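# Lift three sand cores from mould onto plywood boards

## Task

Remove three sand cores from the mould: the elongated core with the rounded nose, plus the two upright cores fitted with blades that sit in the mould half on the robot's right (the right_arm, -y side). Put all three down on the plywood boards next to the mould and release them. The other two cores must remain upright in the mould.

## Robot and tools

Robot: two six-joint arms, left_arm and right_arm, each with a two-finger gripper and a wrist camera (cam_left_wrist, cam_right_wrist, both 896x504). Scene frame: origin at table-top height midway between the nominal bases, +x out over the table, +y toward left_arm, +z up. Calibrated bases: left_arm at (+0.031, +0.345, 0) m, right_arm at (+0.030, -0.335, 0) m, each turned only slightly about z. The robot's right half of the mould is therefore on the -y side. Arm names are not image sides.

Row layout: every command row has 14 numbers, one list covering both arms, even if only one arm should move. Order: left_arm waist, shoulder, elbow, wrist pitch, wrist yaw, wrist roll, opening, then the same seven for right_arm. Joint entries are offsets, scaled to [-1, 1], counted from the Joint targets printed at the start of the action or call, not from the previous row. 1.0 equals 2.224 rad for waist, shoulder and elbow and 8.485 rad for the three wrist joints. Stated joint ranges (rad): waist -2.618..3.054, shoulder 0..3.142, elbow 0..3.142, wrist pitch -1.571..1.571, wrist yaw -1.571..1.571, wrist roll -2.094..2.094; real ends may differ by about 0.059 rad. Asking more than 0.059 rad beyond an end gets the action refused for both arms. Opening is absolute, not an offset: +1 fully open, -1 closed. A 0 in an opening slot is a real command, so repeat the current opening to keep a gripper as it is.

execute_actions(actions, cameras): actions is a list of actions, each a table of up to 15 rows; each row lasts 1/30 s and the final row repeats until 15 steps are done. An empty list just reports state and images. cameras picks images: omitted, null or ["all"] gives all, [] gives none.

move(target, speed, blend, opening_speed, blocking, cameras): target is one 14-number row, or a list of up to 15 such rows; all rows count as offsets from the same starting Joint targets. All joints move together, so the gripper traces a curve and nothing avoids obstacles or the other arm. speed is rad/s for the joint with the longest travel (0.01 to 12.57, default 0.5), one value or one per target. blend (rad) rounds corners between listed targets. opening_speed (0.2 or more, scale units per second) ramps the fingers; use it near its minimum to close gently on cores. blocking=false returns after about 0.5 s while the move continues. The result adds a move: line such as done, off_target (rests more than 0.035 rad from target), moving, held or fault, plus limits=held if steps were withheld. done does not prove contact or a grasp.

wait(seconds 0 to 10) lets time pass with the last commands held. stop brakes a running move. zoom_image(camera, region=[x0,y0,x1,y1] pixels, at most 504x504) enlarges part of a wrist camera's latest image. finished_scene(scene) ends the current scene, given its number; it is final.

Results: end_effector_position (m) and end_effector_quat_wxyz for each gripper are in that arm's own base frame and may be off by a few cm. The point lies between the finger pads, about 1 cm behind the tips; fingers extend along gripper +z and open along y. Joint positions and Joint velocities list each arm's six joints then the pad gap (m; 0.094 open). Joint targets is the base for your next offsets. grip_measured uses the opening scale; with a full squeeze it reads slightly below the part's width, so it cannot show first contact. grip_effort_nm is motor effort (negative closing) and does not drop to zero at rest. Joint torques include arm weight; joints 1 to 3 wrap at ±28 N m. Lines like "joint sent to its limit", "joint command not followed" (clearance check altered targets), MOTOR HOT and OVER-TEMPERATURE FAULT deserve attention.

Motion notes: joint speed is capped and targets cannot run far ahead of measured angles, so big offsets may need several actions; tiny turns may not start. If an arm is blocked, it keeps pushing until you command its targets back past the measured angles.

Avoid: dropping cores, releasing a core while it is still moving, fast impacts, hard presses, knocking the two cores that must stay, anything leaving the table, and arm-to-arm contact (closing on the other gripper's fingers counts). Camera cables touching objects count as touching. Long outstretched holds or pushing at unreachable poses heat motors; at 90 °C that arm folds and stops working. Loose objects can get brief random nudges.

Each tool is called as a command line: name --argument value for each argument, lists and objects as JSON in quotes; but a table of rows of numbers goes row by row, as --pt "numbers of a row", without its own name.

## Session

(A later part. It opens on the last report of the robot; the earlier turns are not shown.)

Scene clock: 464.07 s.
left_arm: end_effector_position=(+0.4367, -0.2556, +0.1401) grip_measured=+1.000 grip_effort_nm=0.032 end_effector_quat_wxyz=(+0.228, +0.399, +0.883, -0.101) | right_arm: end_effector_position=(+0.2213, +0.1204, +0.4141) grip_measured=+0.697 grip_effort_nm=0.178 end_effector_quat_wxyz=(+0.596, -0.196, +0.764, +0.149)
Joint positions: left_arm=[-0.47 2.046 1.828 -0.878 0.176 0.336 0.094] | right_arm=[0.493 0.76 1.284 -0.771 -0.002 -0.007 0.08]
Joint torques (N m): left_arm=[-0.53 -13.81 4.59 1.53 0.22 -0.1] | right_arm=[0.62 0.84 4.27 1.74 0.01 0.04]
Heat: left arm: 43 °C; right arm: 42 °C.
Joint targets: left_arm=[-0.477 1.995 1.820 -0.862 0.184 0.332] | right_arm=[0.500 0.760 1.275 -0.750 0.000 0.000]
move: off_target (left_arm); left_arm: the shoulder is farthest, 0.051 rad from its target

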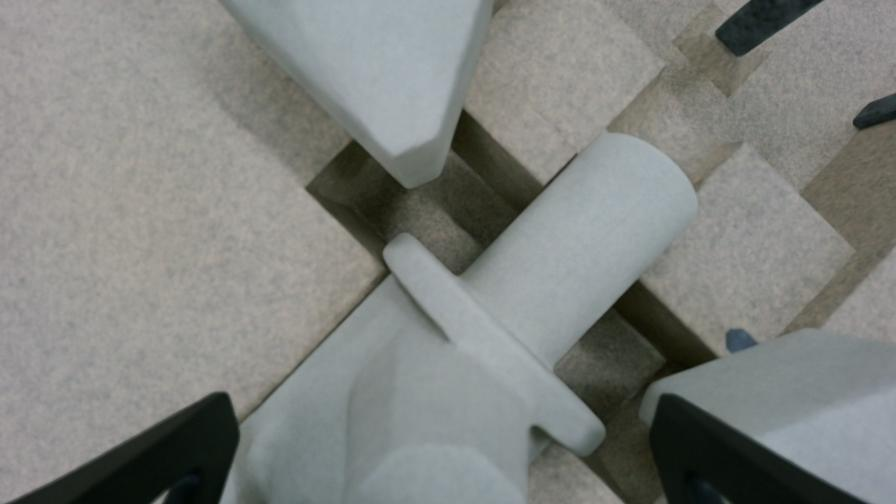

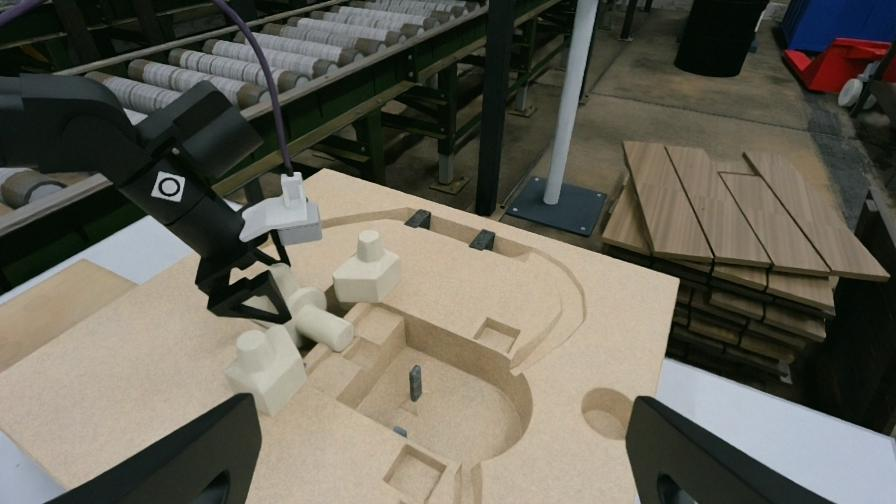

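move --target '[0,0,0,0,0,0,-0.6,0,0,0,0,0,0,0.7]' --opening_speed 0.5

zoom_image --camera "cam_right_wrist" --region '[200, 200, 370, 370]'

Scene clock: 473.10 s.
left_arm: end_effector_position=(+0.4379, -0.2550, +0.1469) grip_measured=-0.244 grip_effort_nm=-0.999 end_effector_quat_wxyz=(+0.236, +0.395, +0.882, -0.105) | right_arm: end_effector_position=(+0.2213, +0.1204, +0.4142) grip_measured=+0.697 grip_effort_nm=0.168 end_effector_quat_wxyz=(+0.596, -0.196, +0.764, +0.149)
Joint positions: left_arm=[-0.465 2.034 1.828 -0.873 0.185 0.332 0.036] | right_arm=[0.493 0.76 1.284 -0.77 -0.002 -0.007 0.08]
Joint torques (N m): left_arm=[-0.92 -12.72 4.55 1.47 0.12 -0.06] | right_arm=[0.64 0.87 4.29 1.74 0.01 0.03]
Heat: left arm: 42 °C; right arm: 43 °C.
Joint targets: left_arm=[-0.477 1.995 1.820 -0.862 0.185 0.332] | right_arm=[0.500 0.760 1.275 -0.750 0.000 0.000]
move: off_target (left_arm); left_arm: the shoulder is farthest, 0.039 rad from its target

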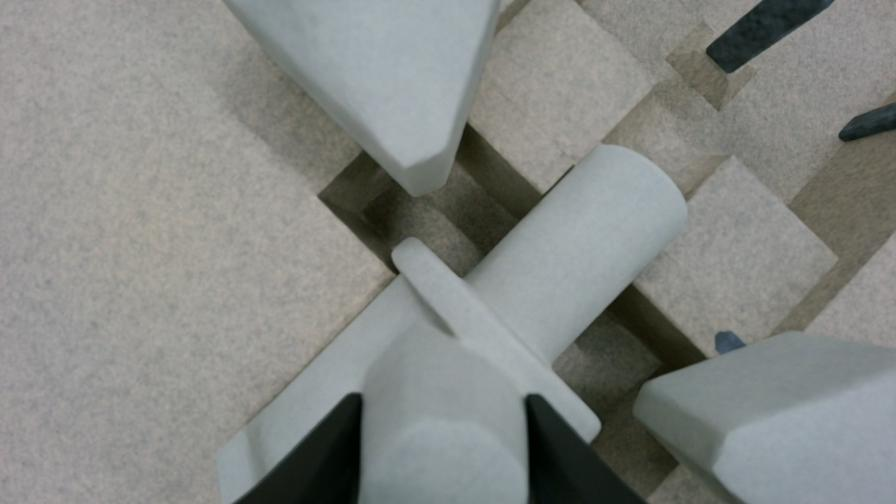

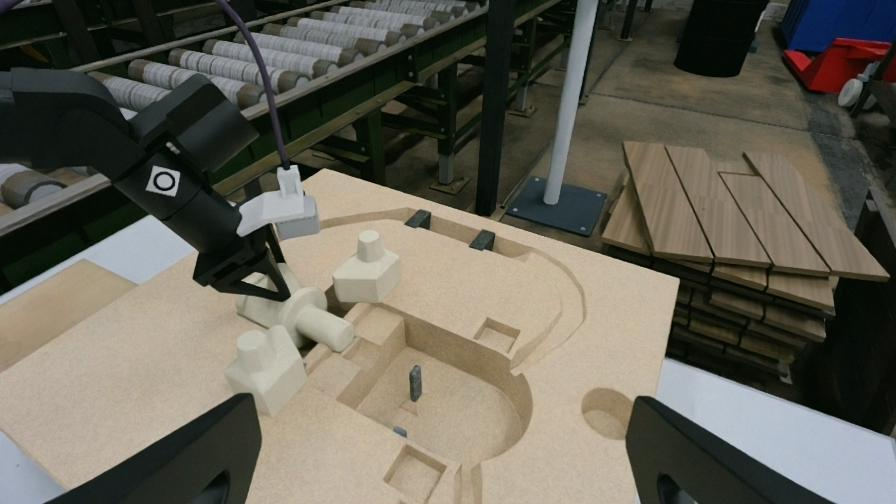

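Scaled by 2.965.

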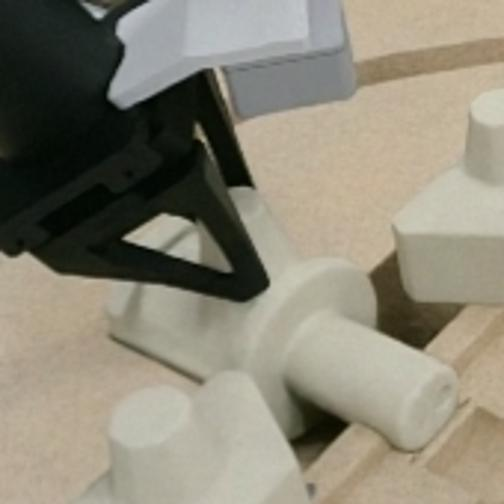

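move --pt "0 0.0031 0.1079 -0.0178 0 0 -0.6 0 0 0 0 0 0 0.7" --pt "0 0.0144 0.1628 -0.0291 0 0 -0.6 0 0 0 0 0 0 0.7" --pt "0.036 -0.0522 0.1214 -0.0357 0 0 -0.6 0 0 0 0 0 0 0.7" --speed 0.25 --blend 0.03

zoom_image --camera "cam_right_wrist" --region '[120, 150, 370, 370]'

Scene clock: 493.17 s.
left_arm: end_effector_position=(+0.4185, -0.2049, +0.2308) grip_measured=-0.244 grip_effort_nm=-0.999 end_effector_quat_wxyz=(+0.225, +0.363, +0.900, -0.084) | right_arm: end_effector_position=(+0.2213, +0.1204, +0.4142) grip_measured=+0.697 grip_effort_nm=0.178 end_effector_quat_wxyz=(+0.596, -0.196, +0.764, +0.149)
Joint positions: left_arm=[-0.397 1.958 2.075 -1.228 0.158 0.332 0.036] | right_arm=[0.493 0.76 1.284 -0.77 -0.002 -0.007 0.08]
Joint torques (N m): left_arm=[0.05 -14.95 6.06 1.99 0.42 -0.06] | right_arm=[0.62 0.85 4.3 1.74 0 0.03]
Heat: left arm: 41 °C; right arm: 44 °C.
Joint targets: left_arm=[-0.397 1.879 2.090 -1.165 0.185 0.332] | right_arm=[0.500 0.760 1.275 -0.750 0.000 0.000]
move: off_target (left_arm); left_arm: the shoulder is farthest, 0.079 rad from its target

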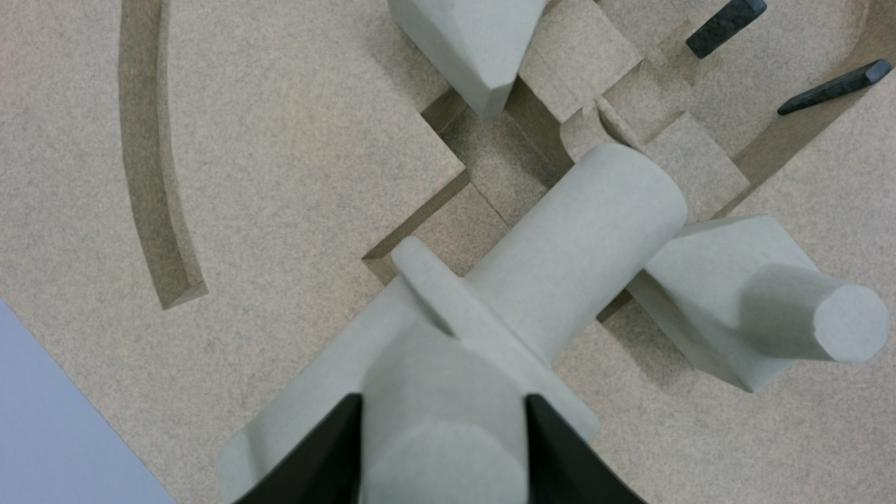

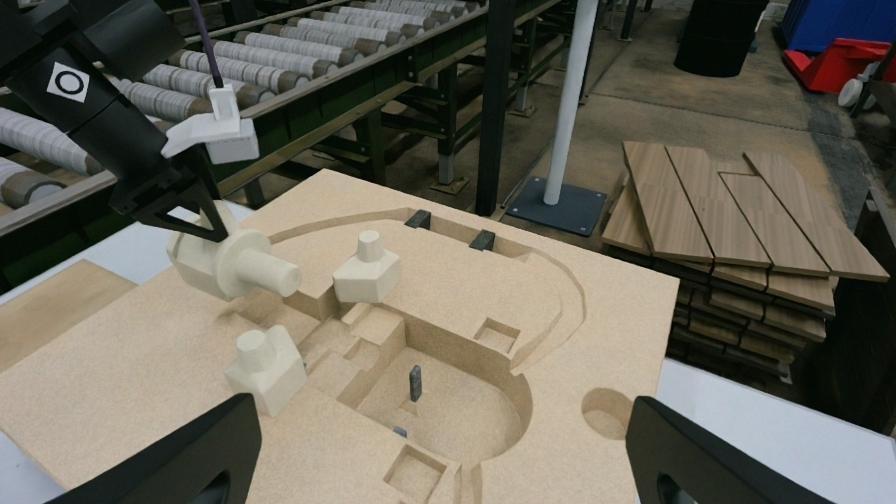

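Scaled by 2.016.

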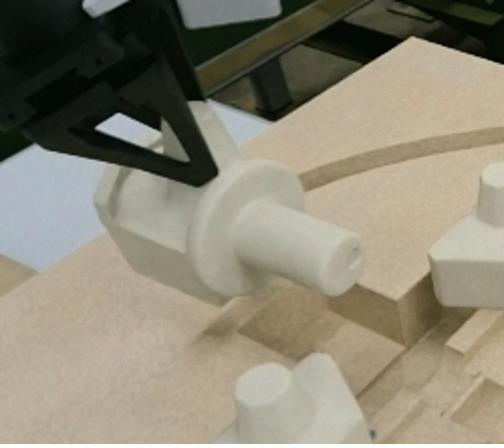

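zoom_image --camera "cam_right_wrist" --region '[150, 190, 310, 320]'

Scaled by 3.150.

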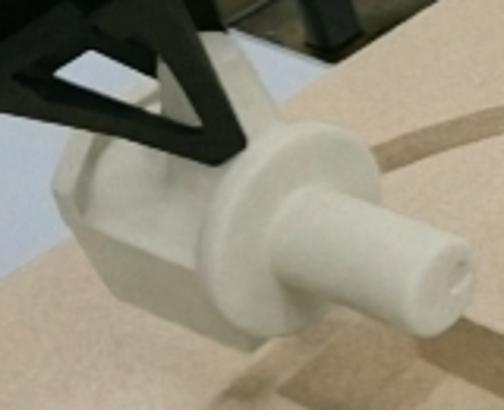

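move --target '[0.371,-0.2918,-0.3934,0.0259,-0.0218,-0.0391,-0.6,0.2248,0,0,0,0,0,0.7]' --speed 0.6

zoom_image --camera "cam_right_wrist" --region '[50, 50, 350, 300]'

Scene clock: 509.20 s.
left_arm: end_effector_position=(+0.2764, +0.1276, +0.1882) grip_measured=-0.244 grip_effort_nm=-0.999 end_effector_quat_wxyz=(+0.222, -0.203, +0.952, +0.052) | right_arm: end_effector_position=(+0.1366, +0.2117, +0.4142) grip_measured=+0.697 grip_effort_nm=0.173 end_effector_quat_wxyz=(+0.541, -0.378, +0.692, +0.291)
Joint positions: left_arm=[0.426 1.283 1.198 -1.026 -0.006 0.007 0.036] | right_arm=[0.993 0.76 1.284 -0.77 -0.001 -0.007 0.08]
Joint torques (N m): left_arm=[0.17 -7.56 6.6 2.17 0.08 -0.14] | right_arm=[0.62 0.84 4.29 1.75 0 0.03]
Heat: left arm: 46 °C; right arm: 45 °C.
Joint targets: left_arm=[0.428 1.230 1.215 -0.945 -0.001 0.000] | right_arm=[1.000 0.760 1.275 -0.750 0.000 0.000]
move: off_target (left_arm); left_arm: the wrist pitch is farthest, 0.080 rad from its target

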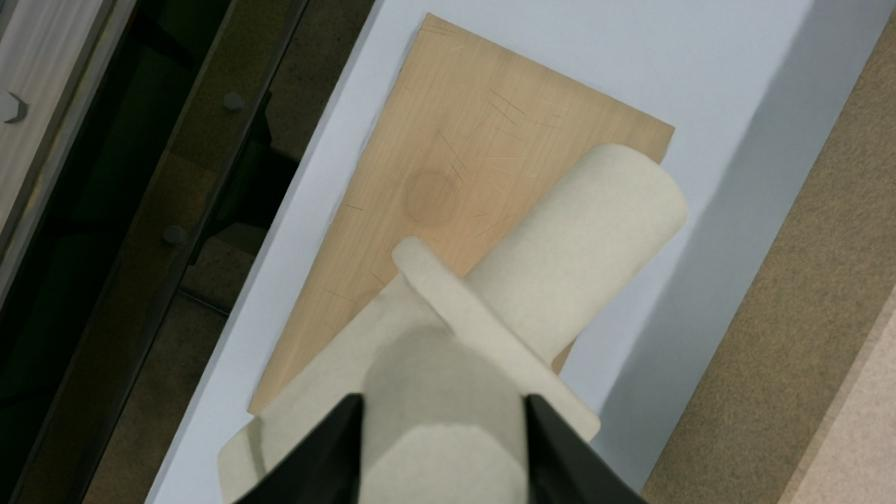

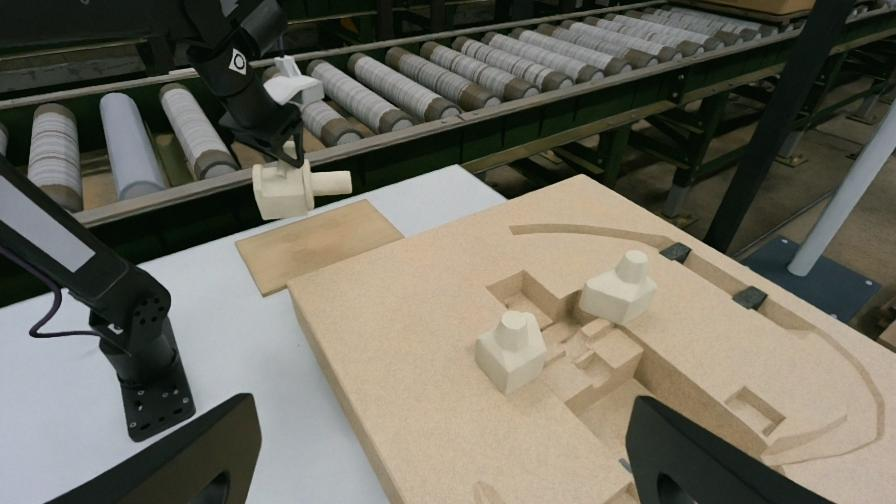

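Scaled by 1.680.

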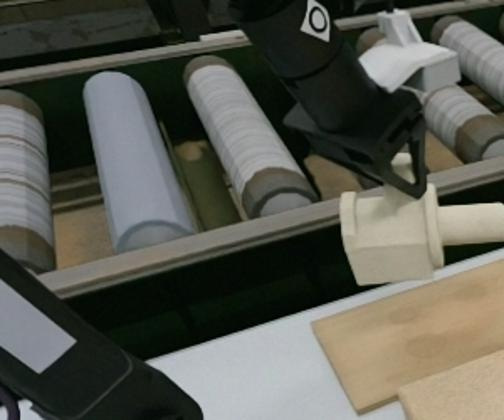

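move --target '[0,-0.0112,-0.1574,0.043,0,0,-0.6,0,0,0,0,0,0,0.7]' --speed 0.3

zoom_image --camera "cam_right_wrist" --region '[220, 100, 420, 300]'

Scene clock: 516.43 s.
left_arm: end_effector_position=(+0.2766, +0.1276, +0.1101) grip_measured=-0.244 grip_effort_nm=-0.994 end_effector_quat_wxyz=(+0.239, -0.202, +0.948, +0.055) | right_arm: end_effector_position=(+0.1366, +0.2117, +0.4143) grip_measured=+0.697 grip_effort_nm=0.173 end_effector_quat_wxyz=(+0.541, -0.378, +0.692, +0.292)
Joint positions: left_arm=[0.426 1.253 0.85 -0.672 -0.006 0.006 0.036] | right_arm=[0.993 0.76 1.284 -0.77 -0.001 -0.007 0.08]
Joint torques (N m): left_arm=[0.28 -7.08 6.42 2.36 0.07 -0.13] | right_arm=[0.64 0.83 4.3 1.73 0 0.02]
Heat: left arm: 43 °C; right arm: 45 °C.
Joint targets: left_arm=[0.428 1.205 0.865 -0.580 0.000 0.000] | right_arm=[1.000 0.760 1.275 -0.749 0.000 0.000]
move: off_target (left_arm); left_arm: the wrist pitch is farthest, 0.092 rad from its target

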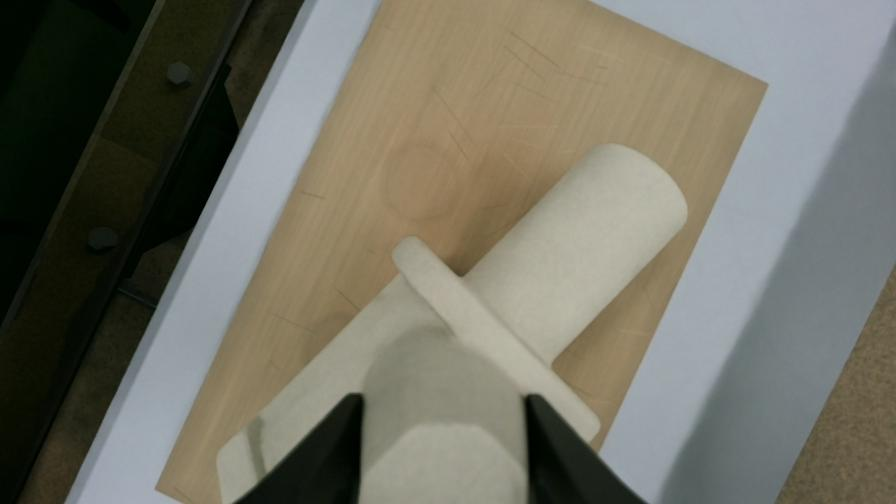

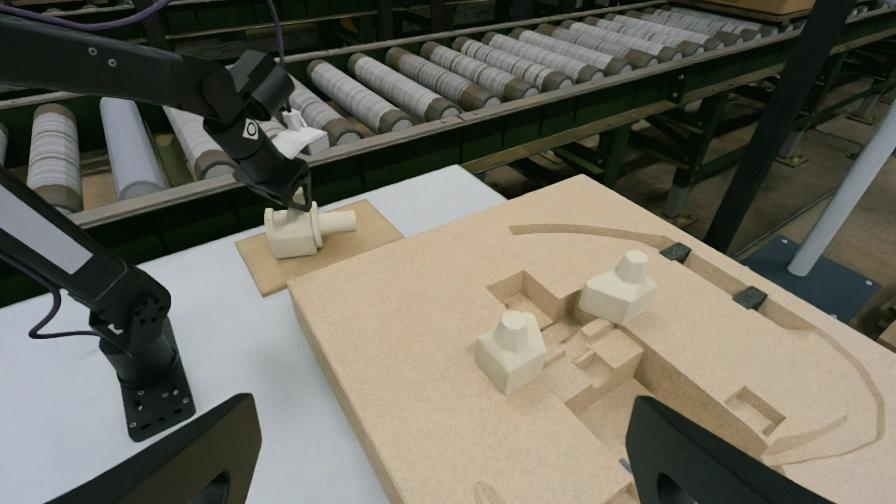

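Scaled by 2.520.

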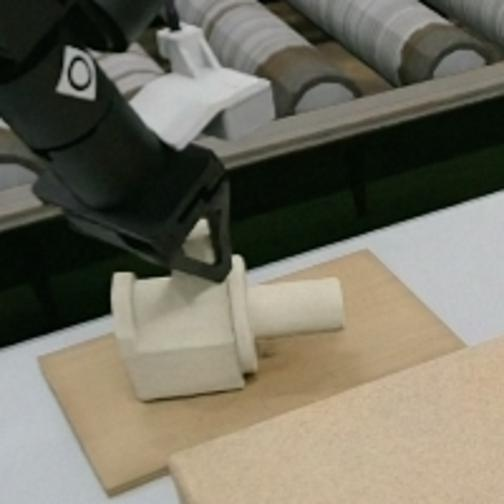

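move --target '[0,0,-0.0145,0.006,0,0,-0.6,0,0,0,0,0,0,0.7]' --speed 0.12 --cameras '["cam_right_wrist"]'

zoom_image --camera "cam_right_wrist" --region '[240, 180, 360, 280]'

Scene clock: 520.30 s.
left_arm: end_effector_position=(+0.2804, +0.1291, +0.1078) grip_measured=-0.244 grip_effort_nm=-1.004 end_effector_quat_wxyz=(+0.253, -0.202, +0.944, +0.058) | right_arm: end_effector_position=(+0.1366, +0.2117, +0.4143) grip_measured=+0.697 grip_effort_nm=0.173 end_effector_quat_wxyz=(+0.541, -0.378, +0.692, +0.292)
Joint positions: left_arm=[0.426 1.248 0.824 -0.622 -0.004 0.006 0.036] | right_arm=[0.993 0.76 1.284 -0.77 -0.001 -0.007 0.08]
Joint torques (N m): left_arm=[0.18 -6.67 5.83 2.41 0.07 -0.12] | right_arm=[0.62 0.87 4.3 1.73 0 0.04]
Heat: left arm: 43 °C; right arm: 45 °C.
Joint targets: left_arm=[0.428 1.205 0.833 -0.529 -0.001 0.000] | right_arm=[1.000 0.760 1.275 -0.750 0.000 0.000]
move: off_target (left_arm); left_arm: the wrist pitch is farthest, 0.093 rad from its target
Images, in order (width x height): cam_right_wrist 896x504.

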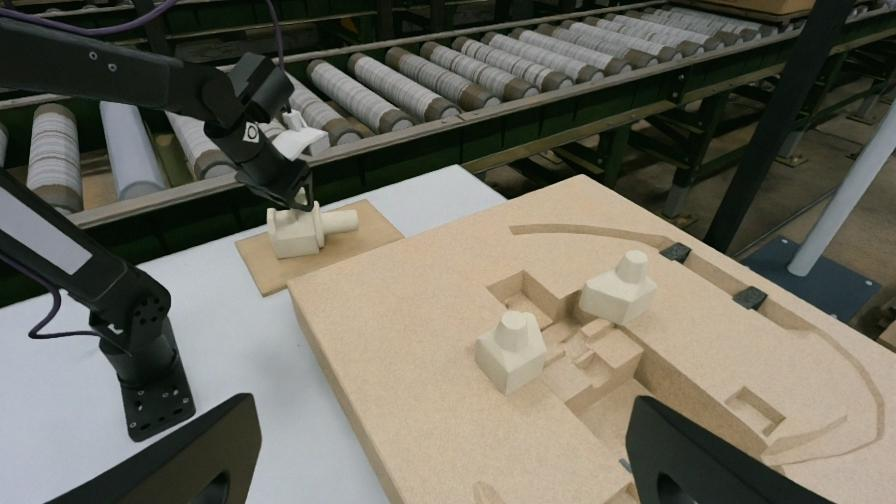

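Scaled by 4.200.

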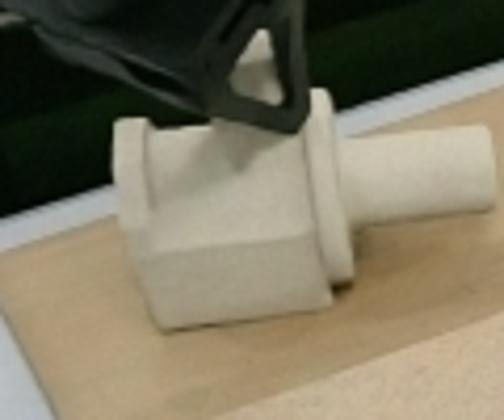

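move --target '[0,0,-0.0108,0.0024,0,0,-0.6,0,0,0,0,0,0,0.7]' --speed 0.12 --cameras '["cam_right_wrist"]'

zoom_image --camera "cam_right_wrist" --region '[240, 180, 360, 280]'

Scene clock: 523.63 s.
left_arm: end_effector_position=(+0.2805, +0.1291, +0.1075) grip_measured=-0.244 grip_effort_nm=-1.004 end_effector_quat_wxyz=(+0.260, -0.202, +0.942, +0.059) | right_arm: end_effector_position=(+0.1366, +0.2117, +0.4143) grip_measured=+0.697 grip_effort_nm=0.168 end_effector_quat_wxyz=(+0.541, -0.378, +0.692, +0.292)
Joint positions: left_arm=[0.426 1.236 0.807 -0.602 -0.004 0.006 0.036] | right_arm=[0.993 0.76 1.284 -0.77 -0.001 -0.007 0.08]
Joint torques (N m): left_arm=[0.24 -5.61 5.35 2.44 0.09 -0.12] | right_arm=[0.62 0.87 4.3 1.74 0.01 0.03]
Heat: left arm: 44 °C; right arm: 45 °C.
Joint targets: left_arm=[0.428 1.205 0.808 -0.509 0.000 0.000] | right_arm=[1.000 0.760 1.275 -0.750 0.000 0.000]
move: off_target (left_arm); left_arm: the wrist pitch is farthest, 0.093 rad from its target
Images, in order (width x height): cam_right_wrist 896x504.

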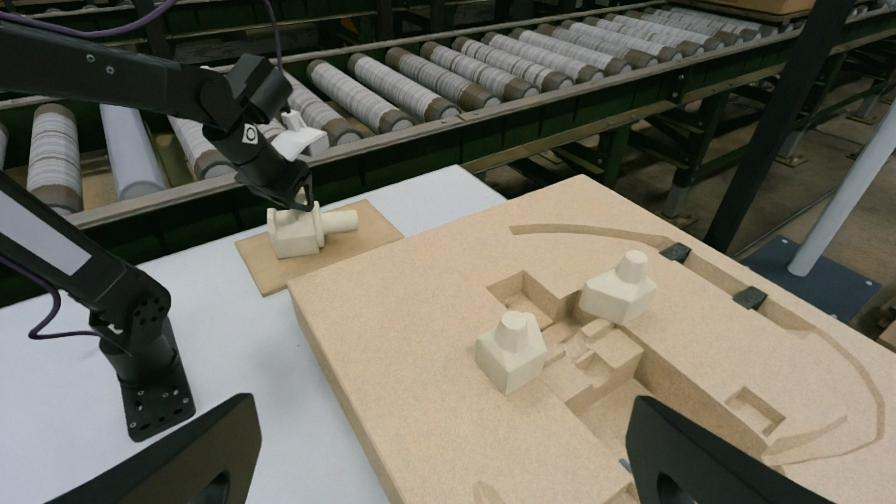

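Scaled by 4.200.

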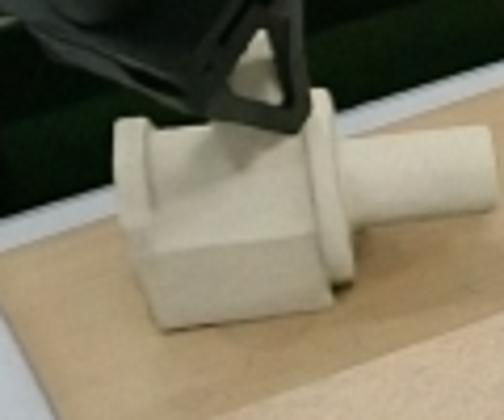

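move --target '[0,0,0,-0.003,0,0,0.4,0,0,0,0,0,0,0.7]' --opening_speed 0.3

zoom_image --camera "cam_right_wrist" --region '[240, 180, 360, 280]'

Scene clock: 529.80 s.
left_arm: end_effector_position=(+0.2895, +0.1336, +0.1157) grip_measured=+0.398 grip_effort_nm=0.149 end_effector_quat_wxyz=(+0.285, -0.200, +0.935, +0.066) | right_arm: end_effector_position=(+0.1366, +0.2117, +0.4143) grip_measured=+0.697 grip_effort_nm=0.168 end_effector_quat_wxyz=(+0.541, -0.378, +0.692, +0.292)
Joint positions: left_arm=[0.426 1.23 0.807 -0.554 -0.006 0.005 0.066] | right_arm=[0.993 0.76 1.284 -0.77 -0.001 -0.007 0.08]
Joint torques (N m): left_arm=[0.21 -5.2 5.56 1.72 0.1 -0.11] | right_arm=[0.61 0.85 4.26 1.73 0 0.03]
Heat: left arm: 44 °C; right arm: 45 °C.
Joint targets: left_arm=[0.428 1.206 0.809 -0.534 0.000 0.000] | right_arm=[1.000 0.760 1.275 -0.750 0.000 0.000]
move: done

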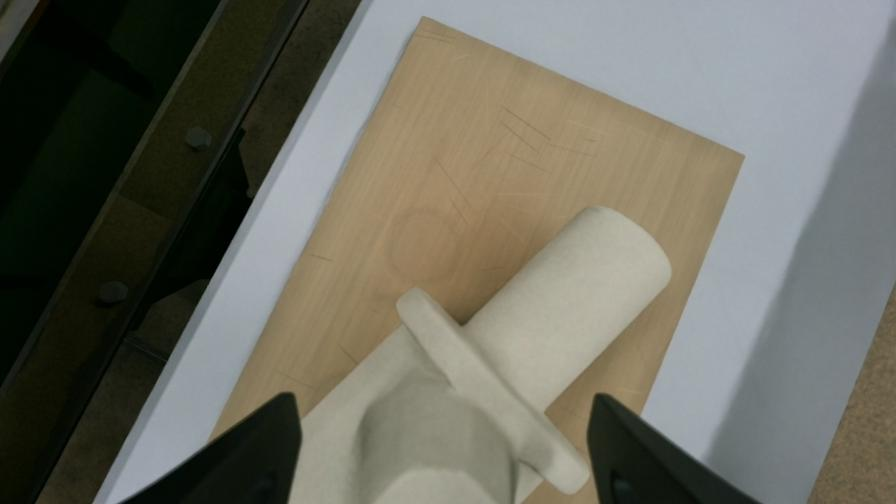

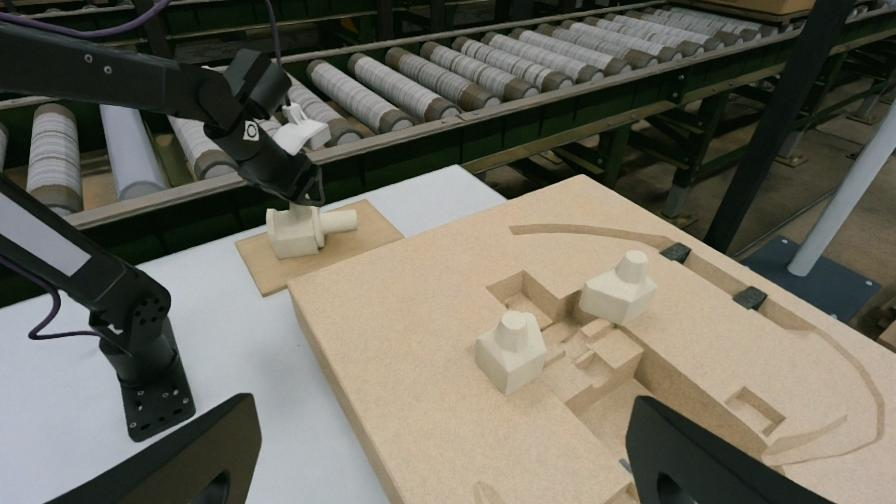

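Scaled by 4.200.

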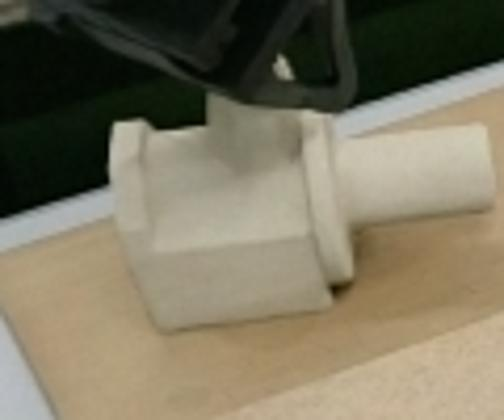

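move --pt "0 -0.0594 0.0396 -0.0259 0 0 0.8 0 0 0 0 0 0 0.7" --pt "0 -0.0991 0.0953 -0.051 0 0 0.8 0 0 0 0 0 0 0.7" --speed 0.3 --blend 0.03

Scene clock: 537.47 s.
left_arm: end_effector_position=(+0.2390, +0.1107, +0.1955) grip_measured=+0.798 grip_effort_nm=0.139 end_effector_quat_wxyz=(+0.290, -0.200, +0.933, +0.067) | right_arm: end_effector_position=(+0.1366, +0.2117, +0.4143) grip_measured=+0.697 grip_effort_nm=0.168 end_effector_quat_wxyz=(+0.541, -0.378, +0.692, +0.292)
Joint positions: left_arm=[0.426 0.999 0.997 -0.964 -0.006 0.005 0.084] | right_arm=[0.993 0.76 1.284 -0.77 -0.001 -0.007 0.08]
Joint torques (N m): left_arm=[0.21 -2.61 7.31 1.52 0.08 -0.11] | right_arm=[0.64 0.87 4.29 1.74 0 0.03]
Heat: left arm: 43 °C; right arm: 46 °C.
Joint targets: left_arm=[0.428 0.985 1.021 -0.967 0.000 0.000] | right_arm=[1.000 0.760 1.275 -0.750 0.000 0.000]
move: done

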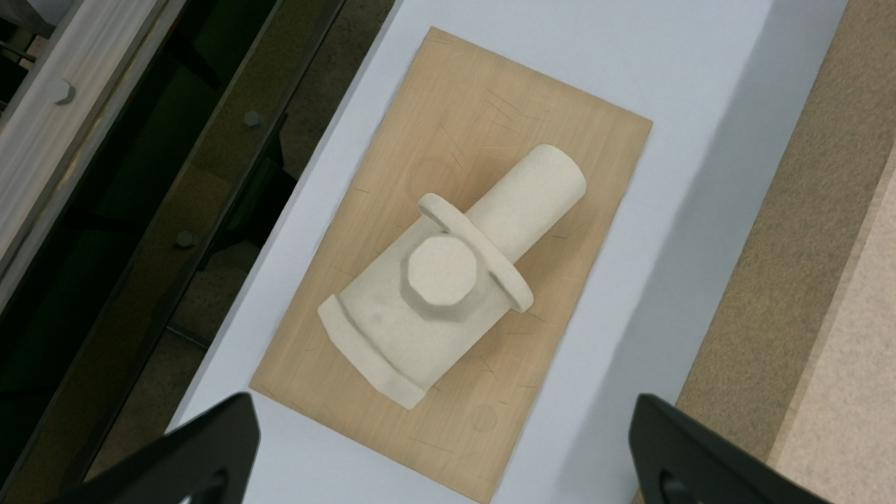

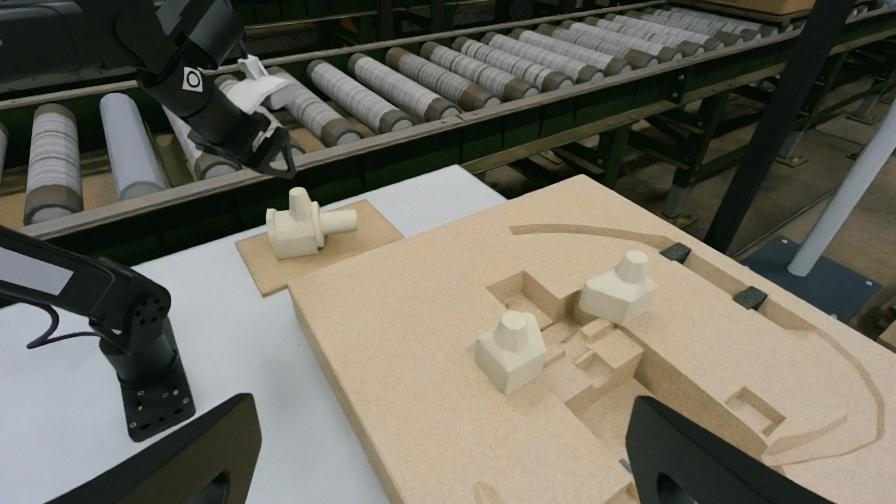

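finished_scene --scene 1

The scene is finished: the task was done.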